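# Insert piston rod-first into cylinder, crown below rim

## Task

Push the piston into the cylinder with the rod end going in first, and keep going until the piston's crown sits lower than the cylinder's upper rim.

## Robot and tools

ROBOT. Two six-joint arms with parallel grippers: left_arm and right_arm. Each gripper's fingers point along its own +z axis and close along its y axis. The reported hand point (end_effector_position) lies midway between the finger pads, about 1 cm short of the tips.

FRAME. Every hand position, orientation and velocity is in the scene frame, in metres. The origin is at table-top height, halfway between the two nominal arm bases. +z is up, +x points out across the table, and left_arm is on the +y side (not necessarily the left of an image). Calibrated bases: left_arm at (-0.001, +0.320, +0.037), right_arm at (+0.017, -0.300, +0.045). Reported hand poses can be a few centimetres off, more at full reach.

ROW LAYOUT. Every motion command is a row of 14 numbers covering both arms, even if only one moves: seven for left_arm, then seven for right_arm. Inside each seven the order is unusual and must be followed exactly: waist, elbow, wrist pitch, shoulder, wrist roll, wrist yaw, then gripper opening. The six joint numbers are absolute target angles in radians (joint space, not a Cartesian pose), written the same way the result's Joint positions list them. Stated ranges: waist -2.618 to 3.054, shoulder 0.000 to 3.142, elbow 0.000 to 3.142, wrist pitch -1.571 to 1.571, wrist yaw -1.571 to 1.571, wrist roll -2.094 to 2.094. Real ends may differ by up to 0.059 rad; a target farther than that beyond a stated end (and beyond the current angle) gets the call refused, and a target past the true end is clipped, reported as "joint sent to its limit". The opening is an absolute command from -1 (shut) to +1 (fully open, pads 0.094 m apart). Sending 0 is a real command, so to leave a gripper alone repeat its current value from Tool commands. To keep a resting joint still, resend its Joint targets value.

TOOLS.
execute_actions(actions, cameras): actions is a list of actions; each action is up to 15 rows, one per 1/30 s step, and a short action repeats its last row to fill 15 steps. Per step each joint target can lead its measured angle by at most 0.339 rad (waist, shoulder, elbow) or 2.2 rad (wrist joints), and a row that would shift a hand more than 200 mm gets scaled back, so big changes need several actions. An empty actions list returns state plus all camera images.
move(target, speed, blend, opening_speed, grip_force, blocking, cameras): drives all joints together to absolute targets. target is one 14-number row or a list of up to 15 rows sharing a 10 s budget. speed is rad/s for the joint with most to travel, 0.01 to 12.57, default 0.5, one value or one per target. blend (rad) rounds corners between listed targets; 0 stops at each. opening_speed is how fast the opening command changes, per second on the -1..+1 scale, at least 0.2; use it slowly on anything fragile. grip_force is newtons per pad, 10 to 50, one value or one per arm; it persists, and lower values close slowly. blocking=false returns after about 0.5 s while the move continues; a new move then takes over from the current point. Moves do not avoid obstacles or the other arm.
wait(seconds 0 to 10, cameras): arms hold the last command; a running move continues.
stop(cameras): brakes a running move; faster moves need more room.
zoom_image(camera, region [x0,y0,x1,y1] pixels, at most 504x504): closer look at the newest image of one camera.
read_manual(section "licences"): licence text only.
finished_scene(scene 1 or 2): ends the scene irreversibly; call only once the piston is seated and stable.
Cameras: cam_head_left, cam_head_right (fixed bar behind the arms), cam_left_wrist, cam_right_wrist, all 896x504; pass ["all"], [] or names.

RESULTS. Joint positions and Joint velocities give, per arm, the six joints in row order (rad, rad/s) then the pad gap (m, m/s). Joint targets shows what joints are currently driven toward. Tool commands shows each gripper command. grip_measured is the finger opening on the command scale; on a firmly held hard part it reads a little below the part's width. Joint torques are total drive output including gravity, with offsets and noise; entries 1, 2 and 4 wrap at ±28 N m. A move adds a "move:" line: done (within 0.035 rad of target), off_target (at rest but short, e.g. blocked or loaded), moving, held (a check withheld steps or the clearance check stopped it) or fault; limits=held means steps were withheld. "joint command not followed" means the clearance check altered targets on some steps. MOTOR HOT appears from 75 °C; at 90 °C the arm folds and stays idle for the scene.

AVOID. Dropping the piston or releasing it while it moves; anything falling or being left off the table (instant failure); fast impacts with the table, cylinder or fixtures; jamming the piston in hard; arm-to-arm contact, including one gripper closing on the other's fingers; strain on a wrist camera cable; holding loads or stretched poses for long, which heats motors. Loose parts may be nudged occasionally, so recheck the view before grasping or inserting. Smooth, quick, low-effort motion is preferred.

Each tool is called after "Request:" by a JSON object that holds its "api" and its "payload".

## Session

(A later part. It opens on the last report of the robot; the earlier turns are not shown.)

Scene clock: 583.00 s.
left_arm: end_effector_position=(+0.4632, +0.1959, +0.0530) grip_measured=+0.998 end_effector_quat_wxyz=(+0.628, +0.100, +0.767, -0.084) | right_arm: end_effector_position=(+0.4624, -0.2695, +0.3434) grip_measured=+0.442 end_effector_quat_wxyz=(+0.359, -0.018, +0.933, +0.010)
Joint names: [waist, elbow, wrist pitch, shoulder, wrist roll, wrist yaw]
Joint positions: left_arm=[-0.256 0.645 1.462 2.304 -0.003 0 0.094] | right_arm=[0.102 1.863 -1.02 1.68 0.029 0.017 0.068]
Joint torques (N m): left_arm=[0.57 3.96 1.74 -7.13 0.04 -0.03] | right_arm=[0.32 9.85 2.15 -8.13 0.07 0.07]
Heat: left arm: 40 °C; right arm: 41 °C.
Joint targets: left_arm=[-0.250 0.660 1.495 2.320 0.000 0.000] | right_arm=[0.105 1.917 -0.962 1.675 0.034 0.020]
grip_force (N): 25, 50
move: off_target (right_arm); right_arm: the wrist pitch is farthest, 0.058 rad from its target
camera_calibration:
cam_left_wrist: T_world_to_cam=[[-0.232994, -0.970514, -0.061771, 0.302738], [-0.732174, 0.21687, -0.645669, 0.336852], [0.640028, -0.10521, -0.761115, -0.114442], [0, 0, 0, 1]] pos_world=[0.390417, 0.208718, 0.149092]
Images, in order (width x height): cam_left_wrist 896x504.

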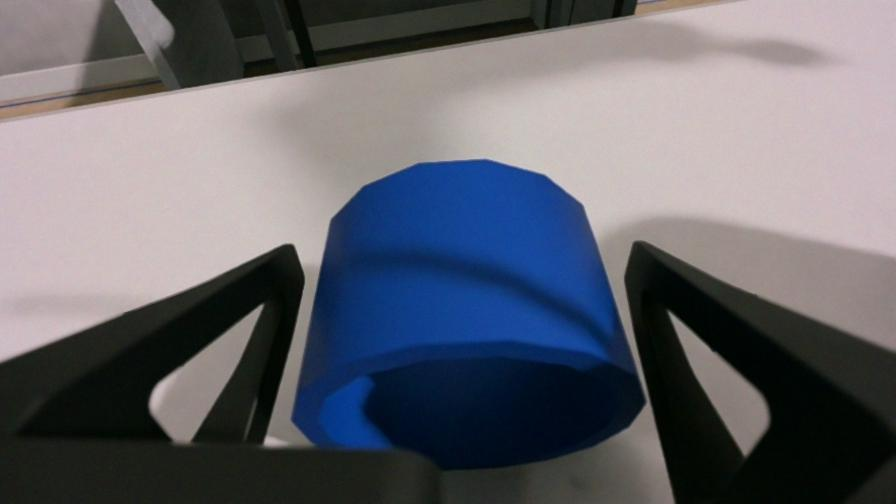

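Request:
{"api": "move", "payload": {"target": [[-0.25, 0.78, 0.89, 1.79, 0.0, 0.0, 1.0, 0.105, 1.917, -0.962, 1.675, 0.034, 0.020, 0.2], [-0.25, 2.20, -1.345, 2.225, 0.0, 0.0, 1.0, 0.105, 1.917, -0.962, 1.675, 0.034, 0.020, 0.2]], "speed": [0.4, 0.9], "blend": [0.1, 0], "cameras": ["cam_left_wrist", "cam_head_right"]}}

Scene clock: 589.00 s.
left_arm: end_effector_position=(+0.4569, +0.1976, +0.1771) grip_measured=+0.998 end_effector_quat_wxyz=(+0.105, +0.128, +0.986, -0.014) | right_arm: end_effector_position=(+0.4624, -0.2695, +0.3434) grip_measured=+0.442 end_effector_quat_wxyz=(+0.359, -0.018, +0.933, +0.010)
Joint names: [waist, elbow, wrist pitch, shoulder, wrist roll, wrist yaw]
Joint positions: left_arm=[-0.256 2.171 -1.331 2.199 -0.003 0 0.094] | right_arm=[0.102 1.863 -1.02 1.68 0.029 0.017 0.068]
Joint torques (N m): left_arm=[0.57 8.28 0.24 -8.85 0.04 -0.03] | right_arm=[0.31 9.85 2.14 -8.05 0.07 0.03]
Heat: left arm: 40 °C; right arm: 41 °C.
Joint targets: left_arm=[-0.250 2.200 -1.345 2.225 0.000 0.000] | right_arm=[0.105 1.917 -0.962 1.675 0.034 0.020]
grip_force (N): 25, 50
move: off_target (right_arm); right_arm: the wrist pitch is farthest, 0.058 rad from its target
camera_calibration:
cam_left_wrist: T_world_to_cam=[[-0.303105, -0.951704, -0.0488502, 0.336629], [-0.860214, 0.251189, 0.443774, 0.270745], [-0.410071, 0.176532, -0.894806, 0.431984], [0, 0, 0, 1]] pos_world=[0.512077, 0.176104, 0.282837]
Images, in order (width x height): cam_head_right 896x504, cam_left_wrist 896x504.

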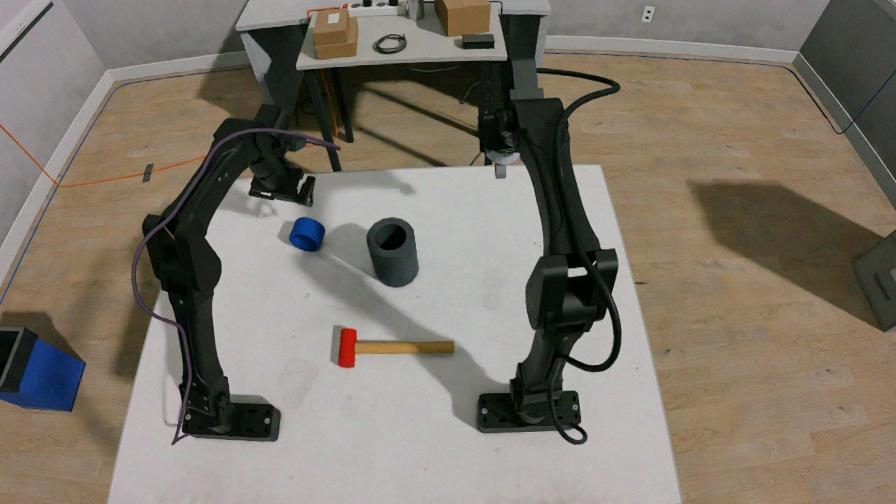

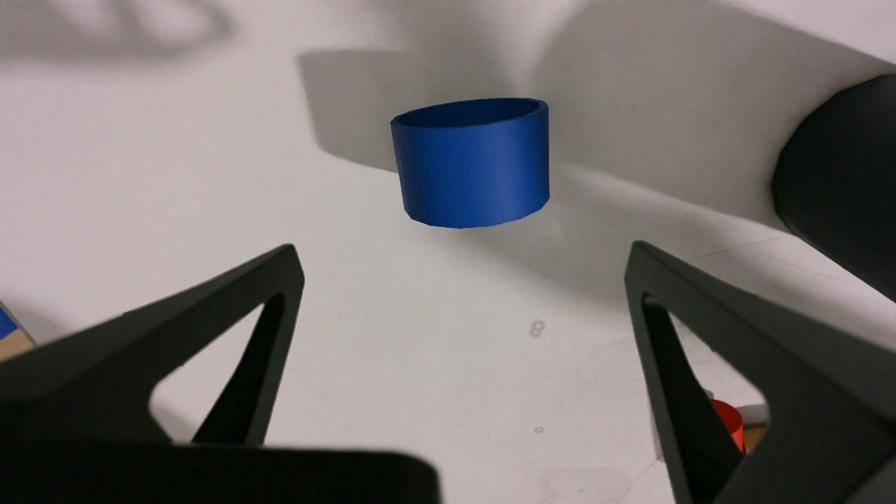

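Request:
{"api": "move", "payload": {"target": [-0.264, 2.222, -1.270, 2.385, 0.0, 0.0, 1.0, 0.105, 1.917, -0.962, 1.675, 0.034, 0.020, 0.2], "speed": 0.4, "cameras": ["cam_left_wrist"]}}

Scene clock: 593.27 s.
left_arm: end_effector_position=(+0.4686, +0.1944, +0.1040) grip_measured=+0.998 end_effector_quat_wxyz=(+0.048, +0.129, +0.990, -0.007) | right_arm: end_effector_position=(+0.4624, -0.2695, +0.3434) grip_measured=+0.442 end_effector_quat_wxyz=(+0.359, -0.018, +0.933, +0.010)
Joint names: [waist, elbow, wrist pitch, shoulder, wrist roll, wrist yaw]
Joint positions: left_arm=[-0.256 2.194 -1.292 2.375 -0.003 0 0.094] | right_arm=[0.102 1.863 -1.02 1.68 0.029 0.017 0.068]
Joint torques (N m): left_arm=[-0.72 8.12 0.39 -11.17 0.04 -0.02] | right_arm=[0.4 9.89 2.18 -8.2 0.07 0.03]
Heat: left arm: 39 °C; right arm: 41 °C.
Joint targets: left_arm=[-0.264 2.222 -1.270 2.385 0.000 0.000] | right_arm=[0.105 1.917 -0.962 1.675 0.034 0.020]
grip_force (N): 25, 50
move: off_target (right_arm); right_arm: the wrist pitch is farthest, 0.058 rad from its target
camera_calibration:
cam_left_wrist: T_world_to_cam=[[-0.308186, -0.950342, -0.0432588, 0.335149], [-0.805975, 0.236671, 0.542579, 0.281304], [-0.505397, 0.202081, -0.83889, 0.405821], [0, 0, 0, 1]] pos_world=[0.535113, 0.169921, 0.202308]
Images, in order (width x height): cam_left_wrist 896x504.

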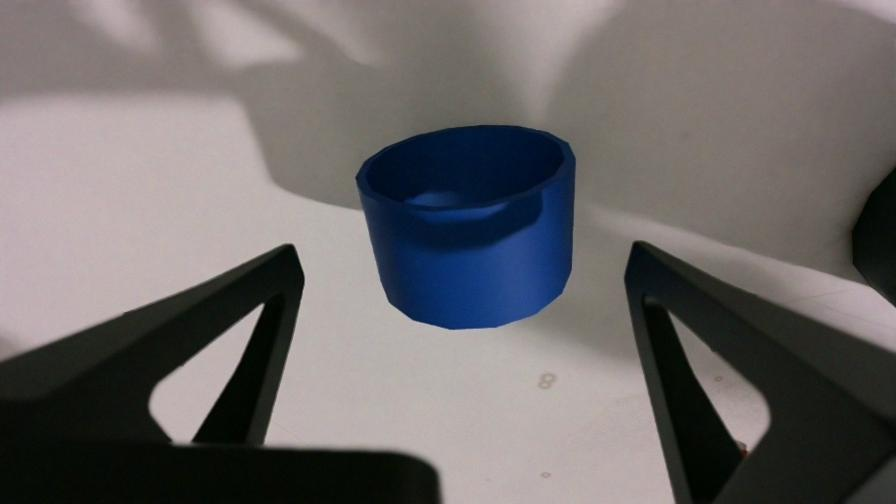

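Request:
{"api": "move", "payload": {"target": [[-0.264, 2.180, -1.232, 2.512, 0.0, 0.0, 1.0, 0.105, 1.917, -0.962, 1.675, 0.034, 0.020, 0.2], [-0.264, 2.180, -1.232, 2.512, 0.0, 0.0, 0.6, 0.105, 1.917, -0.962, 1.675, 0.034, 0.020, 0.2]], "speed": 0.25, "opening_speed": 0.3, "cameras": ["cam_left_wrist"]}}

Scene clock: 597.77 s.
left_arm: end_effector_position=(+0.4660, +0.1940, +0.0470) grip_measured=+0.717 end_effector_quat_wxyz=(+0.004, +0.130, +0.991, -0.001) | right_arm: end_effector_position=(+0.4624, -0.2695, +0.3434) grip_measured=+0.442 end_effector_quat_wxyz=(+0.359, -0.018, +0.933, +0.010)
Joint names: [waist, elbow, wrist pitch, shoulder, wrist roll, wrist yaw]
Joint positions: left_arm=[-0.259 2.183 -1.253 2.493 -0.003 0 0.081] | right_arm=[0.102 1.863 -1.02 1.68 0.029 0.017 0.068]
Joint torques (N m): left_arm=[-0.49 5.59 0.25 -11.06 0.04 -0.03] | right_arm=[0.31 9.89 2.16 -8.13 0.09 0.03]
Heat: left arm: 38 °C; right arm: 41 °C.
Joint targets: left_arm=[-0.264 2.180 -1.232 2.512 0.000 0.000] | right_arm=[0.105 1.917 -0.962 1.675 0.034 0.020]
grip_force (N): 25, 50
move: off_target (right_arm); right_arm: the wrist pitch is farthest, 0.058 rad from its target
camera_calibration:
cam_left_wrist: T_world_to_cam=[[-0.313892, -0.948675, -0.0385715, 0.333587], [-0.75554, 0.224973, 0.615262, 0.285522], [-0.575006, 0.222268, -0.787379, 0.382853], [0, 0, 0, 1]] pos_world=[0.540576, 0.167135, 0.138646]
Images, in order (width x height): cam_left_wrist 896x504.

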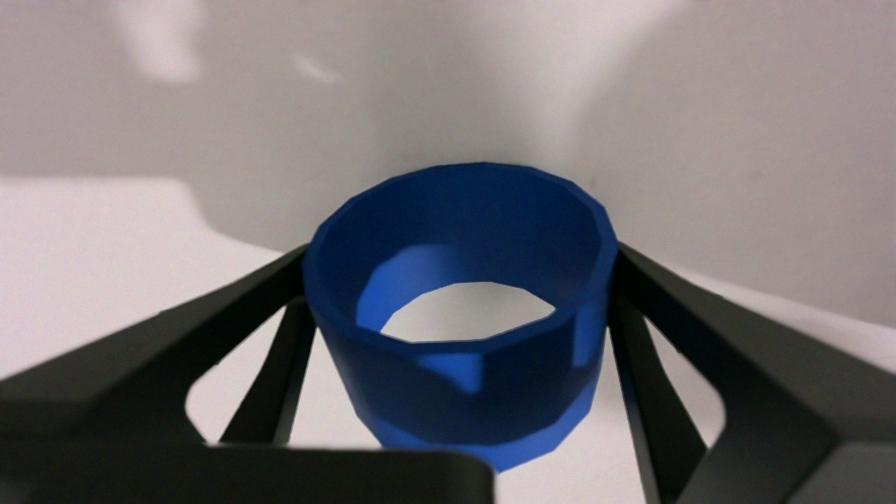

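Request:
{"api": "move", "payload": {"target": [[-0.28, 1.780, -1.045, 2.010, 0.0, 0.0, 0.6, 0.105, 1.917, -0.962, 1.675, 0.034, 0.020, 0.2], [-0.52, 1.281, -0.36, 1.595, 0.0, 0.0, 0.6, 0.105, 1.917, -0.962, 1.675, 0.034, 0.020, 0.2], [-0.757, 0.722, 1.225, 1.904, 0.0, 0.0, 0.6, 0.105, 1.917, -0.962, 1.675, 0.034, 0.020, 0.2]], "speed": [0.5, 0.7, 0.7], "blend": [0.1, 0.12, 0], "cameras": ["cam_left_wrist", "cam_head_left", "cam_head_right"]}}

Scene clock: 605.43 s.
left_arm: end_effector_position=(+0.3661, -0.0267, +0.1995) grip_measured=+0.717 end_effector_quat_wxyz=(+0.652, +0.262, +0.662, -0.261) | right_arm: end_effector_position=(+0.4624, -0.2695, +0.3434) grip_measured=+0.442 end_effector_quat_wxyz=(+0.359, -0.018, +0.933, +0.010)
Joint names: [waist, elbow, wrist pitch, shoulder, wrist roll, wrist yaw]
Joint positions: left_arm=[-0.752 0.721 1.16 1.895 -0.003 0 0.081] | right_arm=[0.102 1.863 -1.02 1.68 0.029 0.017 0.068]
Joint torques (N m): left_arm=[-0.5 5.26 2.01 -6.82 0.04 -0.03] | right_arm=[0.25 9.89 2.16 -8.13 0.08 0.02]
Heat: left arm: 39 °C; right arm: 41 °C.
Joint targets: left_arm=[-0.757 0.722 1.225 1.904 0.000 0.000] | right_arm=[0.105 1.917 -0.962 1.675 0.034 0.020]
grip_force (N): 25, 50
move: off_target (left_arm, right_arm); left_arm: the wrist pitch is farthest, 0.065 rad from its target; right_arm: the wrist pitch is farthest, 0.058 rad from its target
camera_calibration:
cam_left_wrist: T_world_to_cam=[[-0.658522, -0.750482, -0.0558974, 0.233591], [-0.445892, 0.448931, -0.774365, 0.33578], [0.606241, -0.485012, -0.630266, 0.0118212], [0, 0, 0, 1]] pos_world=[0.29638, 0.0302972, 0.280524]
Images, in order (width x height): cam_head_left 896x504, cam_head_right 896x504, cam_left_wrist 896x504.

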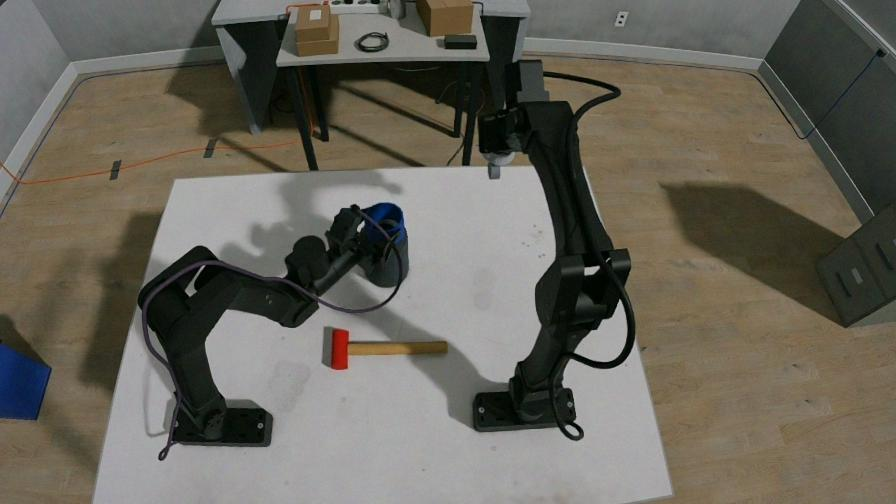

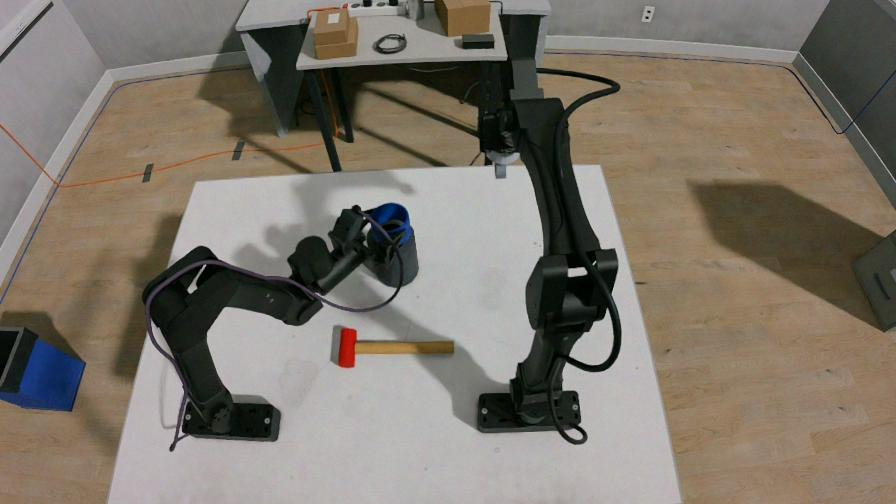

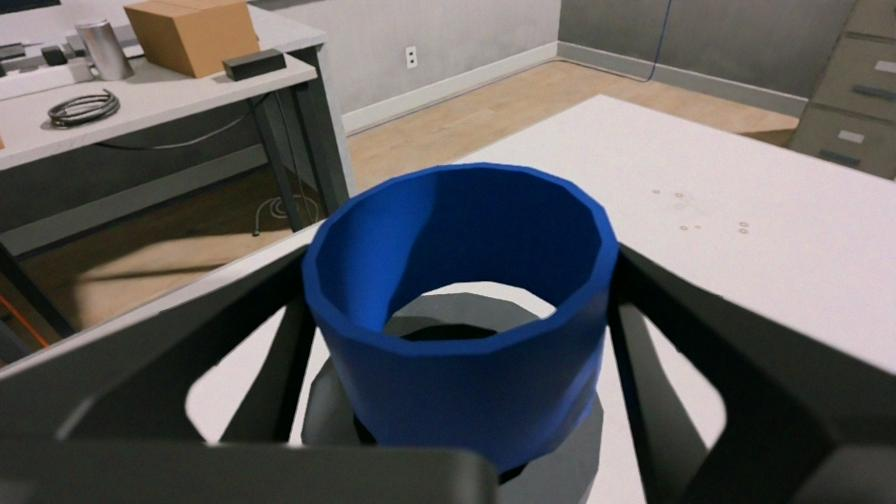

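Request:
{"api": "zoom_image", "payload": {"camera": "cam_left_wrist", "region": [280, 150, 640, 504]}}

Scaled by 1.400 from the camera's 896x504 image, which has a finer 1280x720 frame.

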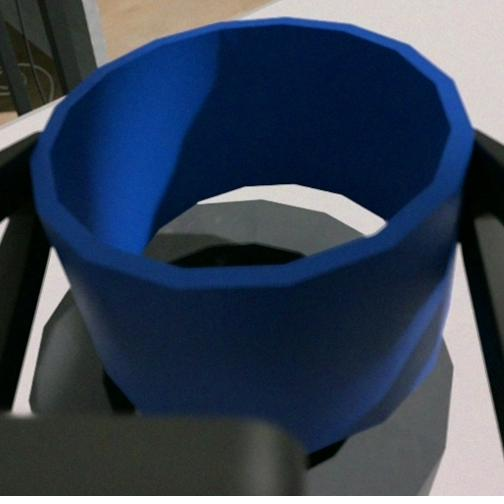

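Request:
{"api": "move", "payload": {"target": [-0.740, 0.705, 1.362, 2.004, 0.0, 0.0, 0.6, 0.105, 1.917, -0.962, 1.675, 0.034, 0.020, 0.2], "speed": 0.25, "cameras": ["cam_left_wrist"]}}

Request:
{"api": "zoom_image", "payload": {"camera": "cam_left_wrist", "region": [280, 150, 640, 504]}}

Scene clock: 614.83 s.
left_arm: end_effector_position=(+0.3685, -0.0253, +0.1817) grip_measured=+0.717 end_effector_quat_wxyz=(+0.661, +0.257, +0.654, -0.262) | right_arm: end_effector_position=(+0.4624, -0.2695, +0.3434) grip_measured=+0.442 end_effector_quat_wxyz=(+0.359, -0.018, +0.933, +0.010)
Joint names: [waist, elbow, wrist pitch, shoulder, wrist roll, wrist yaw]
Joint positions: left_arm=[-0.747 0.709 1.296 1.992 -0.003 0 0.081] | right_arm=[0.102 1.863 -1.02 1.68 0.029 0.017 0.068]
Joint torques (N m): left_arm=[0.59 4.44 2.02 -6.9 0.03 -0.03] | right_arm=[0.32 9.94 2.18 -8.1 0.04 0.01]
Heat: left arm: 41 °C; right arm: 41 °C.
Joint targets: left_arm=[-0.740 0.705 1.362 2.004 0.000 0.000] | right_arm=[0.105 1.917 -0.962 1.675 0.034 0.020]
grip_force (N): 25, 50
move: off_target (left_arm, right_arm); left_arm: the wrist pitch is farthest, 0.066 rad from its target; right_arm: the wrist pitch is farthest, 0.058 rad from its target
camera_calibration:
cam_left_wrist: T_world_to_cam=[[-0.653442, -0.754929, -0.0556505, 0.233242], [-0.432818, 0.432922, -0.790726, 0.320176], [0.621034, -0.492607, -0.609636, -0.00954496], [0, 0, 0, 1]] pos_world=[0.296915, 0.0327681, 0.260332]
Images, in order (width x height): cam_left_wrist 896x504.

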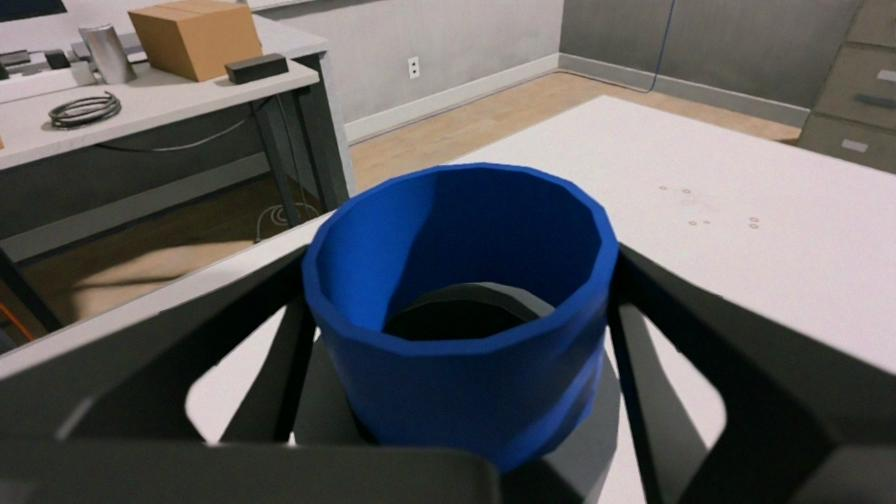

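Scaled by 1.400 from the camera's 896x504 image, which has a finer 1280x720 frame.

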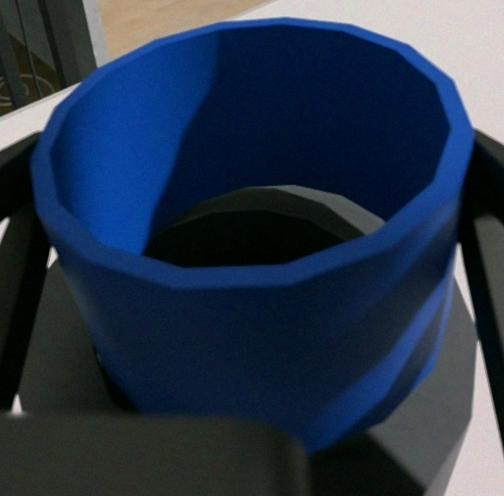

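Request:
{"api": "wait", "payload": {"seconds": 0.1, "cameras": ["cam_head_left", "cam_head_right"]}}

Request:
{"api": "zoom_image", "payload": {"camera": "cam_head_right", "region": [340, 190, 440, 300]}}

Request:
{"api": "zoom_image", "payload": {"camera": "cam_head_left", "region": [330, 190, 430, 300]}}

Scene clock: 619.37 s.
left_arm: end_effector_position=(+0.3685, -0.0253, +0.1818) grip_measured=+0.717 end_effector_quat_wxyz=(+0.662, +0.257, +0.654, -0.262) | right_arm: end_effector_position=(+0.4624, -0.2695, +0.3434) grip_measured=+0.442 end_effector_quat_wxyz=(+0.359, -0.018, +0.933, +0.010)
Joint names: [waist, elbow, wrist pitch, shoulder, wrist roll, wrist yaw]
Joint positions: left_arm=[-0.747 0.709 1.296 1.992 -0.003 0 0.081] | right_arm=[0.102 1.863 -1.02 1.68 0.029 0.017 0.068]
Joint torques (N m): left_arm=[0.59 4.45 2.03 -6.9 0.03 -0.03] | right_arm=[0.34 9.8 2.15 -8.12 0.04 0.06]
Motor temperatures (°C): left_arm=[28 30 42 34 26 27 26] | right_arm=[29 35 42 32 28 29 31]
Heat: left arm: 42 °C; right arm: 42 °C.
Joint targets: left_arm=[-0.740 0.705 1.362 2.004 0.000 0.000] | right_arm=[0.105 1.917 -0.962 1.675 0.034 0.020]
Tool commands: left_gripper/opening=+0.6 right_gripper/opening=+0.2
grip_force (N): 25, 50
wait: 0.10 s; at rest from the start
Images, in order (width x height): cam_head_left 896x504, cam_head_right 896x504.

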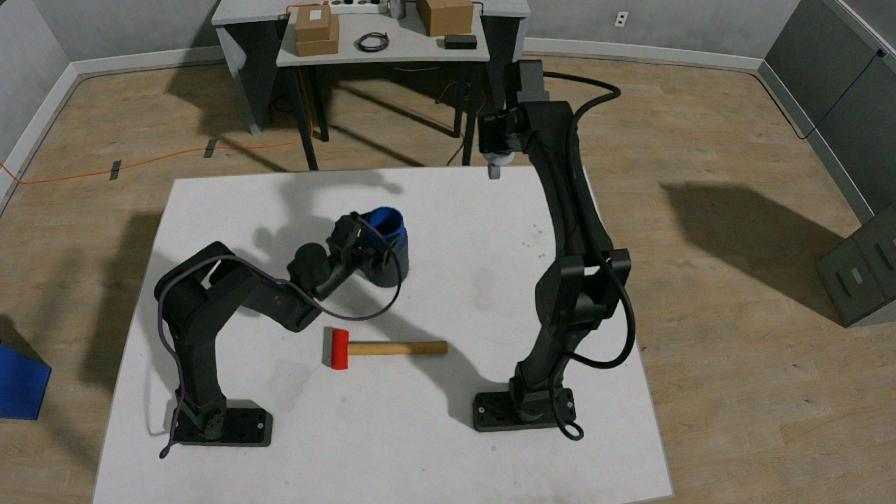

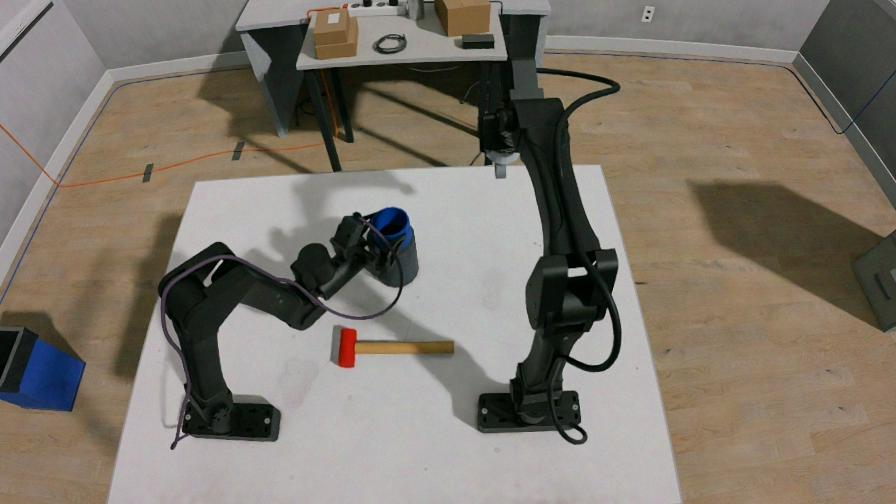

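Scaled by 4.582 from the camera's 896x504 image, which has a finer 1280x720 frame.

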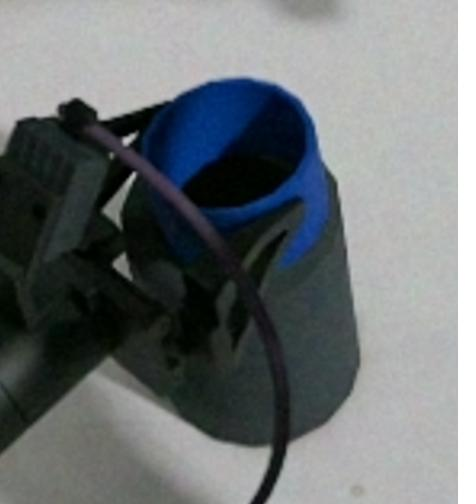

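Scaled by 4.582 from the camera's 896x504 image, which has a finer 1280x720 frame.

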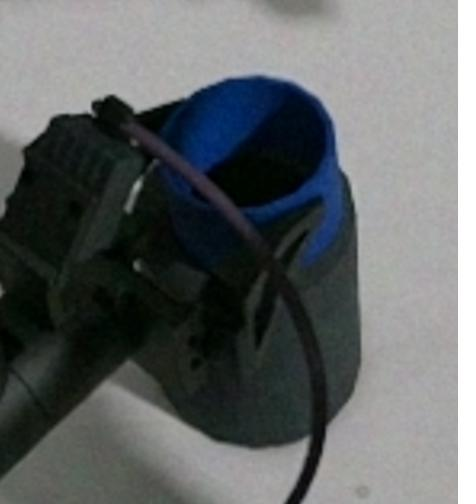

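Request:
{"api": "move", "payload": {"target": [-0.731, 0.705, 1.383, 2.030, 0.0, 0.0, 0.6, 0.105, 1.917, -0.962, 1.675, 0.034, 0.020, 0.2], "speed": 0.2, "cameras": ["cam_left_wrist"]}}

Request:
{"api": "zoom_image", "payload": {"camera": "cam_left_wrist", "region": [280, 150, 640, 504]}}

Scene clock: 623.93 s.
left_arm: end_effector_position=(+0.3717, -0.0225, +0.1787) grip_measured=+0.717 end_effector_quat_wxyz=(+0.666, +0.254, +0.652, -0.260) | right_arm: end_effector_position=(+0.4624, -0.2695, +0.3434) grip_measured=+0.442 end_effector_quat_wxyz=(+0.359, -0.018, +0.933, +0.010)
Joint names: [waist, elbow, wrist pitch, shoulder, wrist roll, wrist yaw]
Joint positions: left_arm=[-0.738 0.709 1.328 2.014 -0.002 0 0.081] | right_arm=[0.102 1.863 -1.02 1.68 0.029 0.017 0.068]
Joint torques (N m): left_arm=[0.65 4.33 1.94 -6.74 0.03 -0.02] | right_arm=[0.29 9.89 2.14 -8.16 0.06 0.04]
Heat: left arm: 43 °C; right arm: 42 °C.
Joint targets: left_arm=[-0.731 0.705 1.383 2.030 0.000 0.000] | right_arm=[0.105 1.917 -0.962 1.675 0.034 0.020]
grip_force (N): 25, 50
move: off_target (left_arm, right_arm); left_arm: the wrist pitch is farthest, 0.055 rad from its target; right_arm: the wrist pitch is farthest, 0.058 rad from its target
camera_calibration:
cam_left_wrist: T_world_to_cam=[[-0.646658, -0.760715, -0.0560962, 0.23473], [-0.430678, 0.424823, -0.796267, 0.317915], [0.629563, -0.490753, -0.602338, -0.0163996], [0, 0, 0, 1]] pos_world=[0.299034, 0.0354569, 0.256435]
Images, in order (width x height): cam_left_wrist 896x504.

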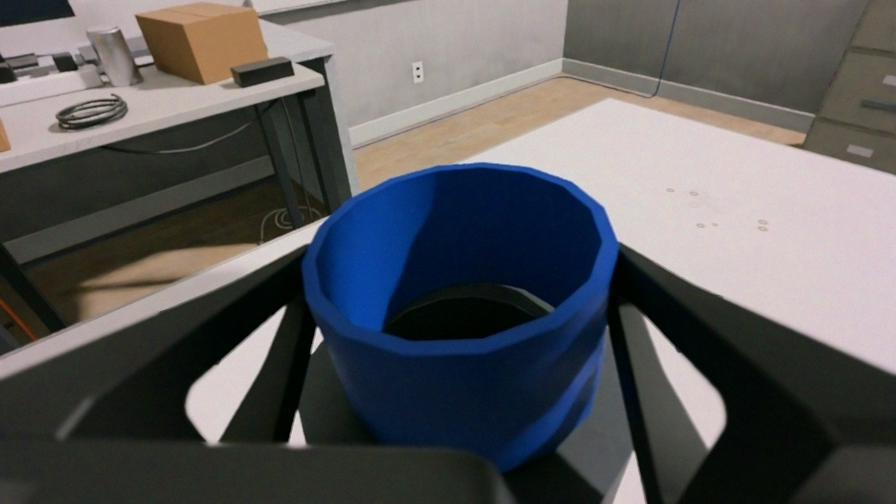

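Scaled by 1.400 from the camera's 896x504 image, which has a finer 1280x720 frame.

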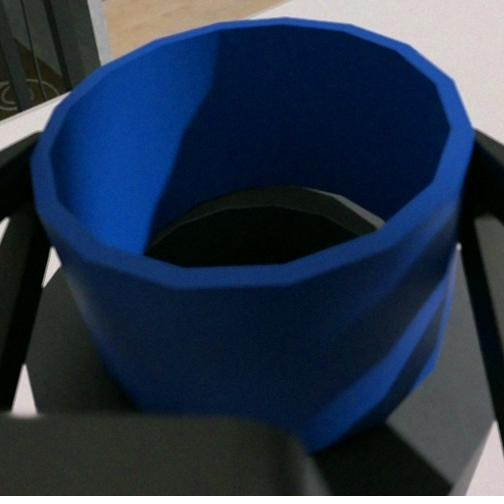

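Request:
{"api": "move", "payload": {"target": [-0.727, 0.705, 1.383, 2.053, 0.0, 0.0, 0.6, 0.105, 1.917, -0.962, 1.675, 0.034, 0.020, 0.2], "speed": 0.15, "cameras": ["cam_left_wrist"]}}

Request:
{"api": "zoom_image", "payload": {"camera": "cam_left_wrist", "region": [280, 150, 640, 504]}}

Scene clock: 628.30 s.
left_arm: end_effector_position=(+0.3726, -0.0217, +0.1776) grip_measured=+0.717 end_effector_quat_wxyz=(+0.670, +0.252, +0.648, -0.261) | right_arm: end_effector_position=(+0.4624, -0.2695, +0.3434) grip_measured=+0.442 end_effector_quat_wxyz=(+0.359, -0.018, +0.933, +0.010)
Joint names: [waist, elbow, wrist pitch, shoulder, wrist roll, wrist yaw]
Joint positions: left_arm=[-0.736 0.709 1.355 2.031 0 0 0.081] | right_arm=[0.102 1.863 -1.02 1.68 0.029 0.017 0.068]
Joint torques (N m): left_arm=[0.81 4.25 1.67 -6.31 0.01 -0.02] | right_arm=[0.32 9.92 2.15 -8.03 0.07 0.04]
Heat: left arm: 44 °C; right arm: 42 °C.
Joint targets: left_arm=[-0.727 0.705 1.383 2.053 0.000 0.000] | right_arm=[0.105 1.917 -0.962 1.675 0.034 0.020]
grip_force (N): 25, 50
move: off_target (right_arm); right_arm: the wrist pitch is farthest, 0.058 rad from its target
camera_calibration:
cam_left_wrist: T_world_to_cam=[[-0.644333, -0.762609, -0.0571189, 0.23515], [-0.424349, 0.418672, -0.802896, 0.31585], [0.63621, -0.493094, -0.593377, -0.0213833], [0, 0, 0, 1]] pos_world=[0.29915, 0.0365463, 0.254338]
Images, in order (width x height): cam_left_wrist 896x504.

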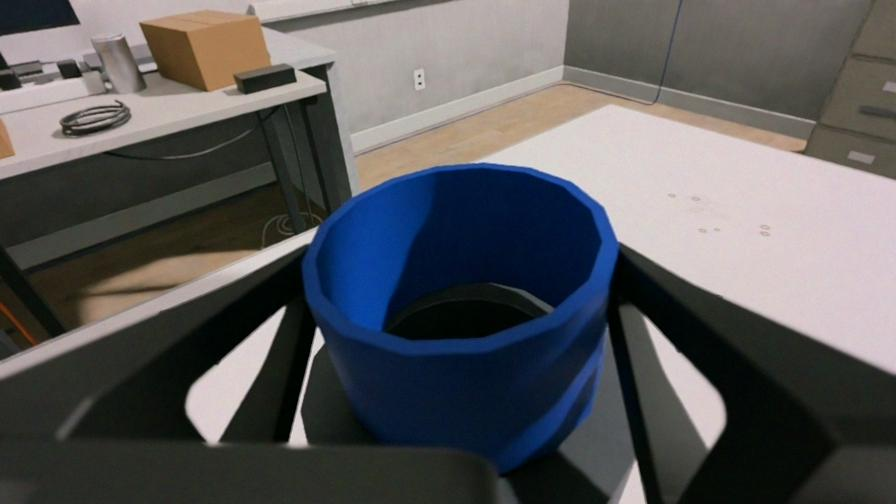

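Scaled by 1.400 from the camera's 896x504 image, which has a finer 1280x720 frame.

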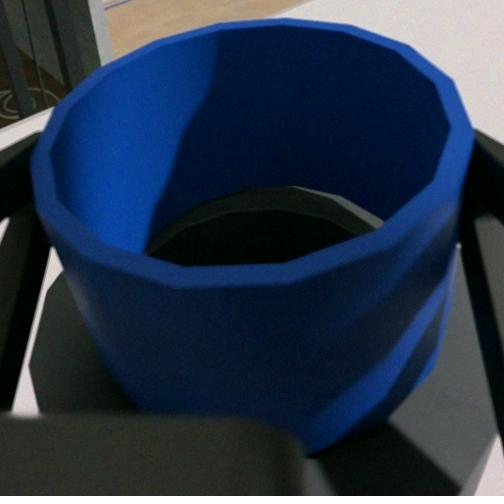

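Request:
{"api": "move", "payload": {"target": [-0.727, 0.705, 1.320, 2.053, 0.0, 0.0, 0.6, 0.105, 1.917, -0.962, 1.675, 0.034, 0.020, 0.2], "speed": 0.15, "cameras": ["cam_left_wrist"]}}

Request:
{"api": "zoom_image", "payload": {"camera": "cam_left_wrist", "region": [280, 150, 640, 504]}}

Scene clock: 636.43 s.
left_arm: end_effector_position=(+0.3727, -0.0218, +0.1764) grip_measured=+0.717 end_effector_quat_wxyz=(+0.669, +0.253, +0.649, -0.259) | right_arm: end_effector_position=(+0.4624, -0.2695, +0.3434) grip_measured=+0.442 end_effector_quat_wxyz=(+0.359, -0.018, +0.933, +0.010)
Joint names: [waist, elbow, wrist pitch, shoulder, wrist roll, wrist yaw]
Joint positions: left_arm=[-0.736 0.709 1.35 2.031 0.002 0 0.081] | right_arm=[0.102 1.863 -1.02 1.68 0.029 0.017 0.068]
Joint torques (N m): left_arm=[0.8 4.25 1.13 -6.32 -0.01 -0.03] | right_arm=[0.32 9.91 2.16 -8.12 0.06 0.03]
Heat: left arm: 43 °C; right arm: 42 °C.
Joint targets: left_arm=[-0.727 0.705 1.320 2.053 0.000 0.000] | right_arm=[0.105 1.917 -0.962 1.675 0.034 0.020]
grip_force (N): 25, 50
move: off_target (right_arm); right_arm: the wrist pitch is farthest, 0.058 rad from its target
camera_calibration:
cam_left_wrist: T_world_to_cam=[[-0.644414, -0.762381, -0.0592118, 0.23542], [-0.426071, 0.422284, -0.800087, 0.315163], [0.634975, -0.490359, -0.596954, -0.020878], [0, 0, 0, 1]] pos_world=[0.299247, 0.0361534, 0.253635]
Images, in order (width x height): cam_left_wrist 896x504.

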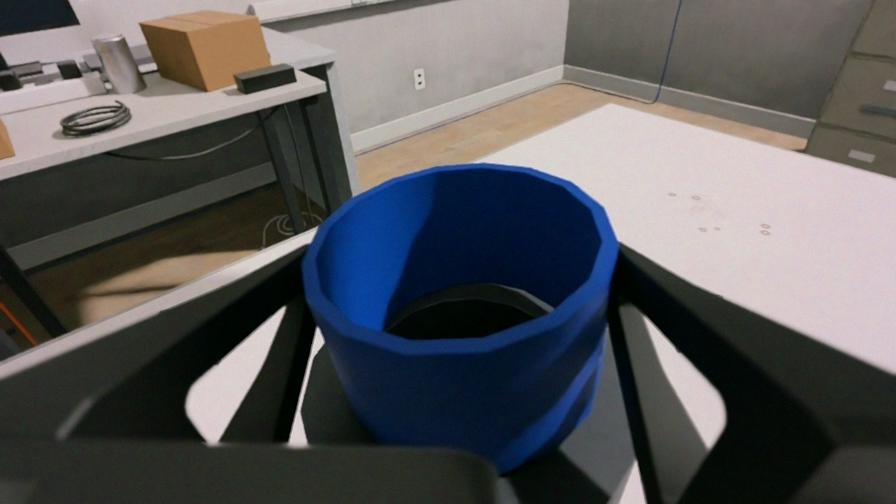

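Scaled by 1.400 from the camera's 896x504 image, which has a finer 1280x720 frame.

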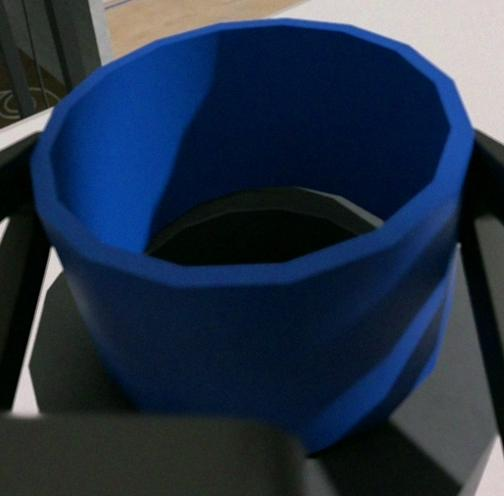

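Request:
{"api": "move", "payload": {"target": [[-0.727, 0.705, 1.320, 1.962, 0.0, 0.0, 0.6, 0.105, 1.917, -0.962, 1.675, 0.034, 0.020, 0.2], [-0.724, 0.674, 1.311, 1.962, 0.0, 0.0, 0.6, 0.105, 1.917, -0.962, 1.675, 0.034, 0.020, 0.2]], "speed": 0.2, "cameras": ["cam_left_wrist"]}}

Request:
{"api": "zoom_image", "payload": {"camera": "cam_left_wrist", "region": [280, 150, 640, 504]}}

Scene clock: 646.00 s.
left_arm: end_effector_position=(+0.3702, -0.0169, +0.1765) grip_measured=+0.717 end_effector_quat_wxyz=(+0.662, +0.255, +0.657, -0.255) | right_arm: end_effector_position=(+0.4624, -0.2695, +0.3434) grip_measured=+0.442 end_effector_quat_wxyz=(+0.359, -0.018, +0.933, +0.010)
Joint names: [waist, elbow, wrist pitch, shoulder, wrist roll, wrist yaw]
Joint positions: left_arm=[-0.732 0.688 1.315 1.996 0.003 0 0.081] | right_arm=[0.102 1.863 -1.02 1.68 0.029 0.017 0.068]
Joint torques (N m): left_arm=[0.73 3.59 1.36 -10.26 -0.02 -0.03] | right_arm=[0.42 9.84 2.18 -8.2 0.05 0.03]
Heat: left arm: 42 °C; right arm: 42 °C.
Joint targets: left_arm=[-0.724 0.674 1.311 1.962 0.000 0.000] | right_arm=[0.105 1.917 -0.962 1.675 0.034 0.020]
grip_force (N): 25, 50
move: off_target (right_arm); right_arm: the wrist pitch is farthest, 0.058 rad from its target
camera_calibration:
cam_left_wrist: T_world_to_cam=[[-0.642387, -0.763896, -0.0616549, 0.237173], [-0.439584, 0.433169, -0.786849, 0.314914], [0.627778, -0.478359, -0.614059, -0.011053], [0, 0, 0, 1]] pos_world=[0.297727, 0.0394772, 0.255625]
Images, in order (width x height): cam_left_wrist 896x504.

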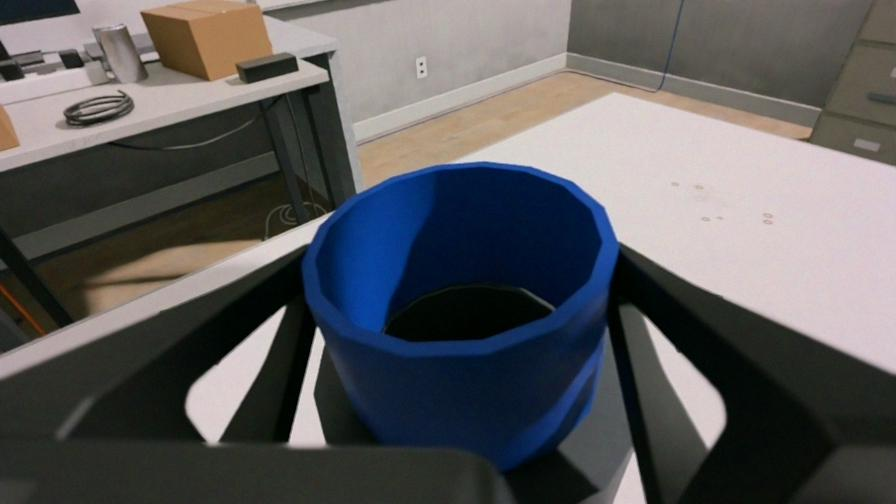

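Scaled by 1.400 from the camera's 896x504 image, which has a finer 1280x720 frame.

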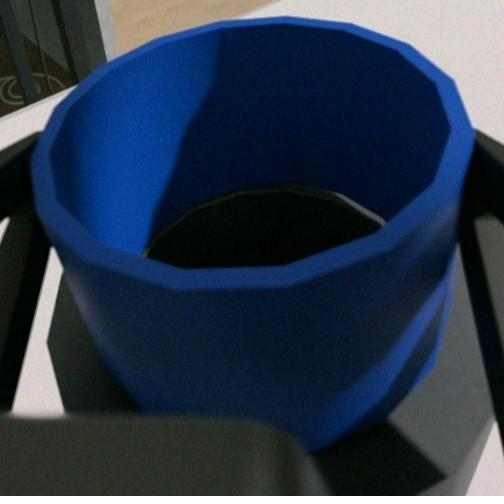

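Request:
{"api": "zoom_image", "payload": {"camera": "cam_left_wrist", "region": [370, 260, 570, 360]}}

Scaled by 2.520 from the camera's 896x504 image, which has a finer 1280x720 frame.

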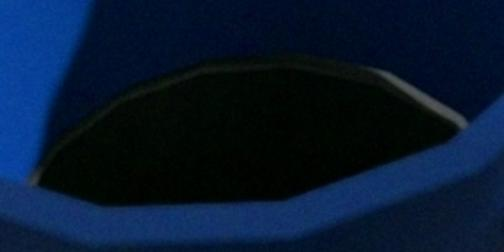

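Request:
{"api": "move", "payload": {"target": [-0.724, 0.674, 1.311, 2.018, 0.0, 0.0, 0.6, 0.105, 1.917, -0.962, 1.675, 0.034, 0.020, 0.2], "speed": 0.1, "cameras": ["cam_left_wrist"]}}

Request:
{"api": "zoom_image", "payload": {"camera": "cam_left_wrist", "region": [370, 260, 570, 360]}}

Scene clock: 648.00 s.
left_arm: end_effector_position=(+0.3702, -0.0169, +0.1765) grip_measured=+0.717 end_effector_quat_wxyz=(+0.662, +0.255, +0.657, -0.255) | right_arm: end_effector_position=(+0.4624, -0.2695, +0.3434) grip_measured=+0.442 end_effector_quat_wxyz=(+0.359, -0.018, +0.933, +0.010)
Joint names: [waist, elbow, wrist pitch, shoulder, wrist roll, wrist yaw]
Joint positions: left_arm=[-0.732 0.688 1.315 1.996 0.003 0 0.081] | right_arm=[0.102 1.863 -1.02 1.68 0.029 0.017 0.068]
Joint torques (N m): left_arm=[0.73 3.59 1.36 -6.17 -0.02 -0.03] | right_arm=[0.32 9.8 2.14 -8.09 0.05 0.03]
Heat: left arm: 42 °C; right arm: 42 °C.
Joint targets: left_arm=[-0.724 0.674 1.311 2.018 0.000 0.000] | right_arm=[0.105 1.917 -0.962 1.675 0.034 0.020]
grip_force (N): 25, 50
move: off_target (right_arm); right_arm: the wrist pitch is farthest, 0.058 rad from its target
camera_calibration:
cam_left_wrist: T_world_to_cam=[[-0.642387, -0.763896, -0.0616549, 0.237173], [-0.439584, 0.433169, -0.786849, 0.314914], [0.627778, -0.478359, -0.614059, -0.011053], [0, 0, 0, 1]] pos_world=[0.297727, 0.0394772, 0.255625]
Images, in order (width x height): cam_left_wrist 896x504.

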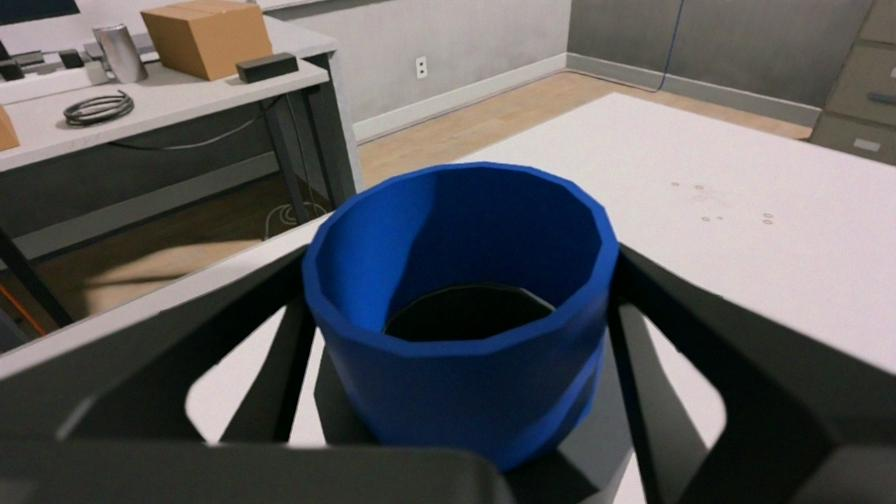

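Scaled by 2.520 from the camera's 896x504 image, which has a finer 1280x720 frame.

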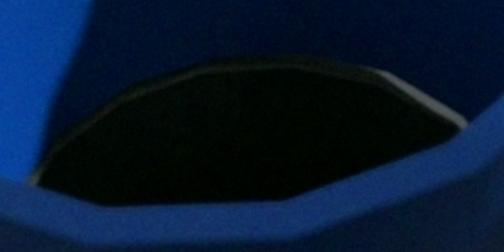

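Request:
{"api": "move", "payload": {"target": [-0.724, 0.674, 1.311, 2.010, 0.0, 0.0, 1.0, 0.105, 1.917, -0.962, 1.675, 0.034, 0.020, 0.2], "speed": 0.1, "opening_speed": 0.25, "cameras": ["cam_left_wrist"]}}

Request:
{"api": "zoom_image", "payload": {"camera": "cam_left_wrist", "region": [280, 150, 640, 504]}}

Scene clock: 650.13 s.
left_arm: end_effector_position=(+0.3694, -0.0162, +0.1748) grip_measured=+0.998 end_effector_quat_wxyz=(+0.661, +0.256, +0.658, -0.254) | right_arm: end_effector_position=(+0.4624, -0.2695, +0.3434) grip_measured=+0.442 end_effector_quat_wxyz=(+0.359, -0.018, +0.933, +0.010)
Joint names: [waist, elbow, wrist pitch, shoulder, wrist roll, wrist yaw]
Joint positions: left_arm=[-0.732 0.683 1.315 1.996 0.003 0 0.094] | right_arm=[0.102 1.863 -1.02 1.68 0.029 0.017 0.068]
Joint torques (N m): left_arm=[0.73 3.9 1.37 -6.71 -0.03 -0.03] | right_arm=[0.36 9.85 2.15 -8.13 0.07 0.03]
Heat: left arm: 41 °C; right arm: 42 °C.
Joint targets: left_arm=[-0.724 0.674 1.311 2.010 0.000 0.000] | right_arm=[0.105 1.917 -0.962 1.675 0.034 0.020]
grip_force (N): 25, 50
move: off_target (right_arm); right_arm: the wrist pitch is farthest, 0.058 rad from its target
camera_calibration:
cam_left_wrist: T_world_to_cam=[[-0.642619, -0.763664, -0.0621064, 0.237252], [-0.442097, 0.435782, -0.783992, 0.313409], [0.625772, -0.476352, -0.617656, -0.00991046], [0, 0, 0, 1]] pos_world=[0.297222, 0.0398824, 0.254324]
Images, in order (width x height): cam_left_wrist 896x504.

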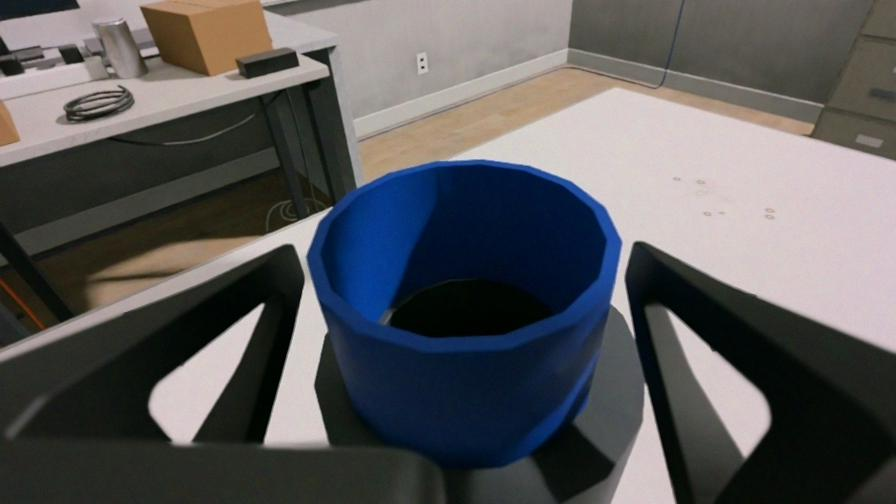

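Scaled by 1.400 from the camera's 896x504 image, which has a finer 1280x720 frame.

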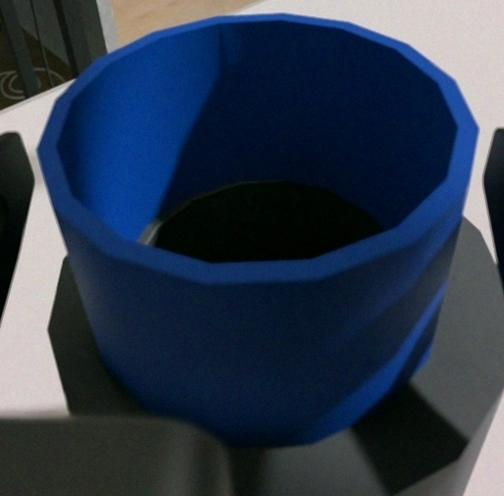

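Request:
{"api": "zoom_image", "payload": {"camera": "cam_left_wrist", "region": [370, 255, 570, 355]}}

Scaled by 2.520 from the camera's 896x504 image, which has a finer 1280x720 frame.

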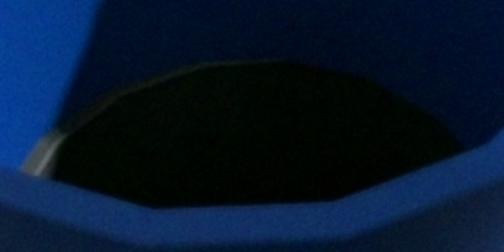

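Request:
{"api": "move", "payload": {"target": [-0.757, 0.674, 1.311, 2.010, 0.0, 0.0, 1.0, 0.105, 1.917, -0.962, 1.675, 0.034, 0.020, 0.2], "speed": 0.05, "cameras": ["cam_left_wrist"]}}

Request:
{"api": "zoom_image", "payload": {"camera": "cam_left_wrist", "region": [370, 255, 570, 355]}}

Scene clock: 654.07 s.
left_arm: end_effector_position=(+0.3628, -0.0233, +0.1748) grip_measured=+0.998 end_effector_quat_wxyz=(+0.658, +0.262, +0.656, -0.261) | right_arm: end_effector_position=(+0.4624, -0.2695, +0.3434) grip_measured=+0.442 end_effector_quat_wxyz=(+0.359, -0.018, +0.933, +0.010)
Joint names: [waist, elbow, wrist pitch, shoulder, wrist roll, wrist yaw]
Joint positions: left_arm=[-0.752 0.683 1.315 1.996 0.003 0 0.094] | right_arm=[0.102 1.863 -1.02 1.68 0.029 0.017 0.068]
Joint torques (N m): left_arm=[-0.49 3.9 1.37 -6.71 -0.03 -0.03] | right_arm=[0.32 9.89 2.15 -8.06 0.05 0.05]
Heat: left arm: 41 °C; right arm: 42 °C.
Joint targets: left_arm=[-0.757 0.674 1.311 2.010 0.000 0.000] | right_arm=[0.105 1.917 -0.962 1.675 0.034 0.020]
grip_force (N): 25, 50
move: off_target (right_arm); right_arm: the wrist pitch is farthest, 0.058 rad from its target
camera_calibration:
cam_left_wrist: T_world_to_cam=[[-0.657332, -0.75104, -0.0620766, 0.233211], [-0.433554, 0.44426, -0.784005, 0.310673], [0.616397, -0.488438, -0.617643, -0.00602669], [0, 0, 0, 1]] pos_world=[0.291706, 0.0341879, 0.254324]
Images, in order (width x height): cam_left_wrist 896x504.

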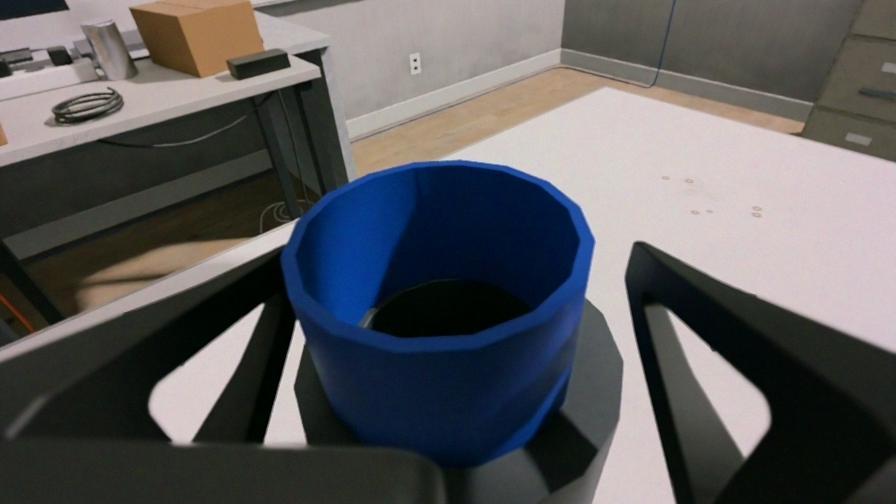

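Scaled by 2.520 from the camera's 896x504 image, which has a finer 1280x720 frame.

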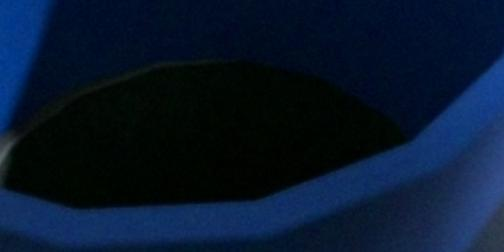

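Request:
{"api": "zoom_image", "payload": {"camera": "cam_left_wrist", "region": [260, 230, 620, 480]}}

Scaled by 1.400 from the camera's 896x504 image, which has a finer 1280x720 frame.

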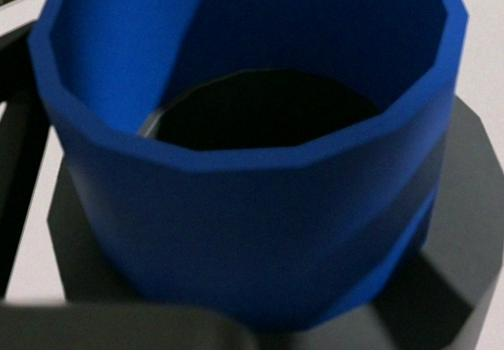

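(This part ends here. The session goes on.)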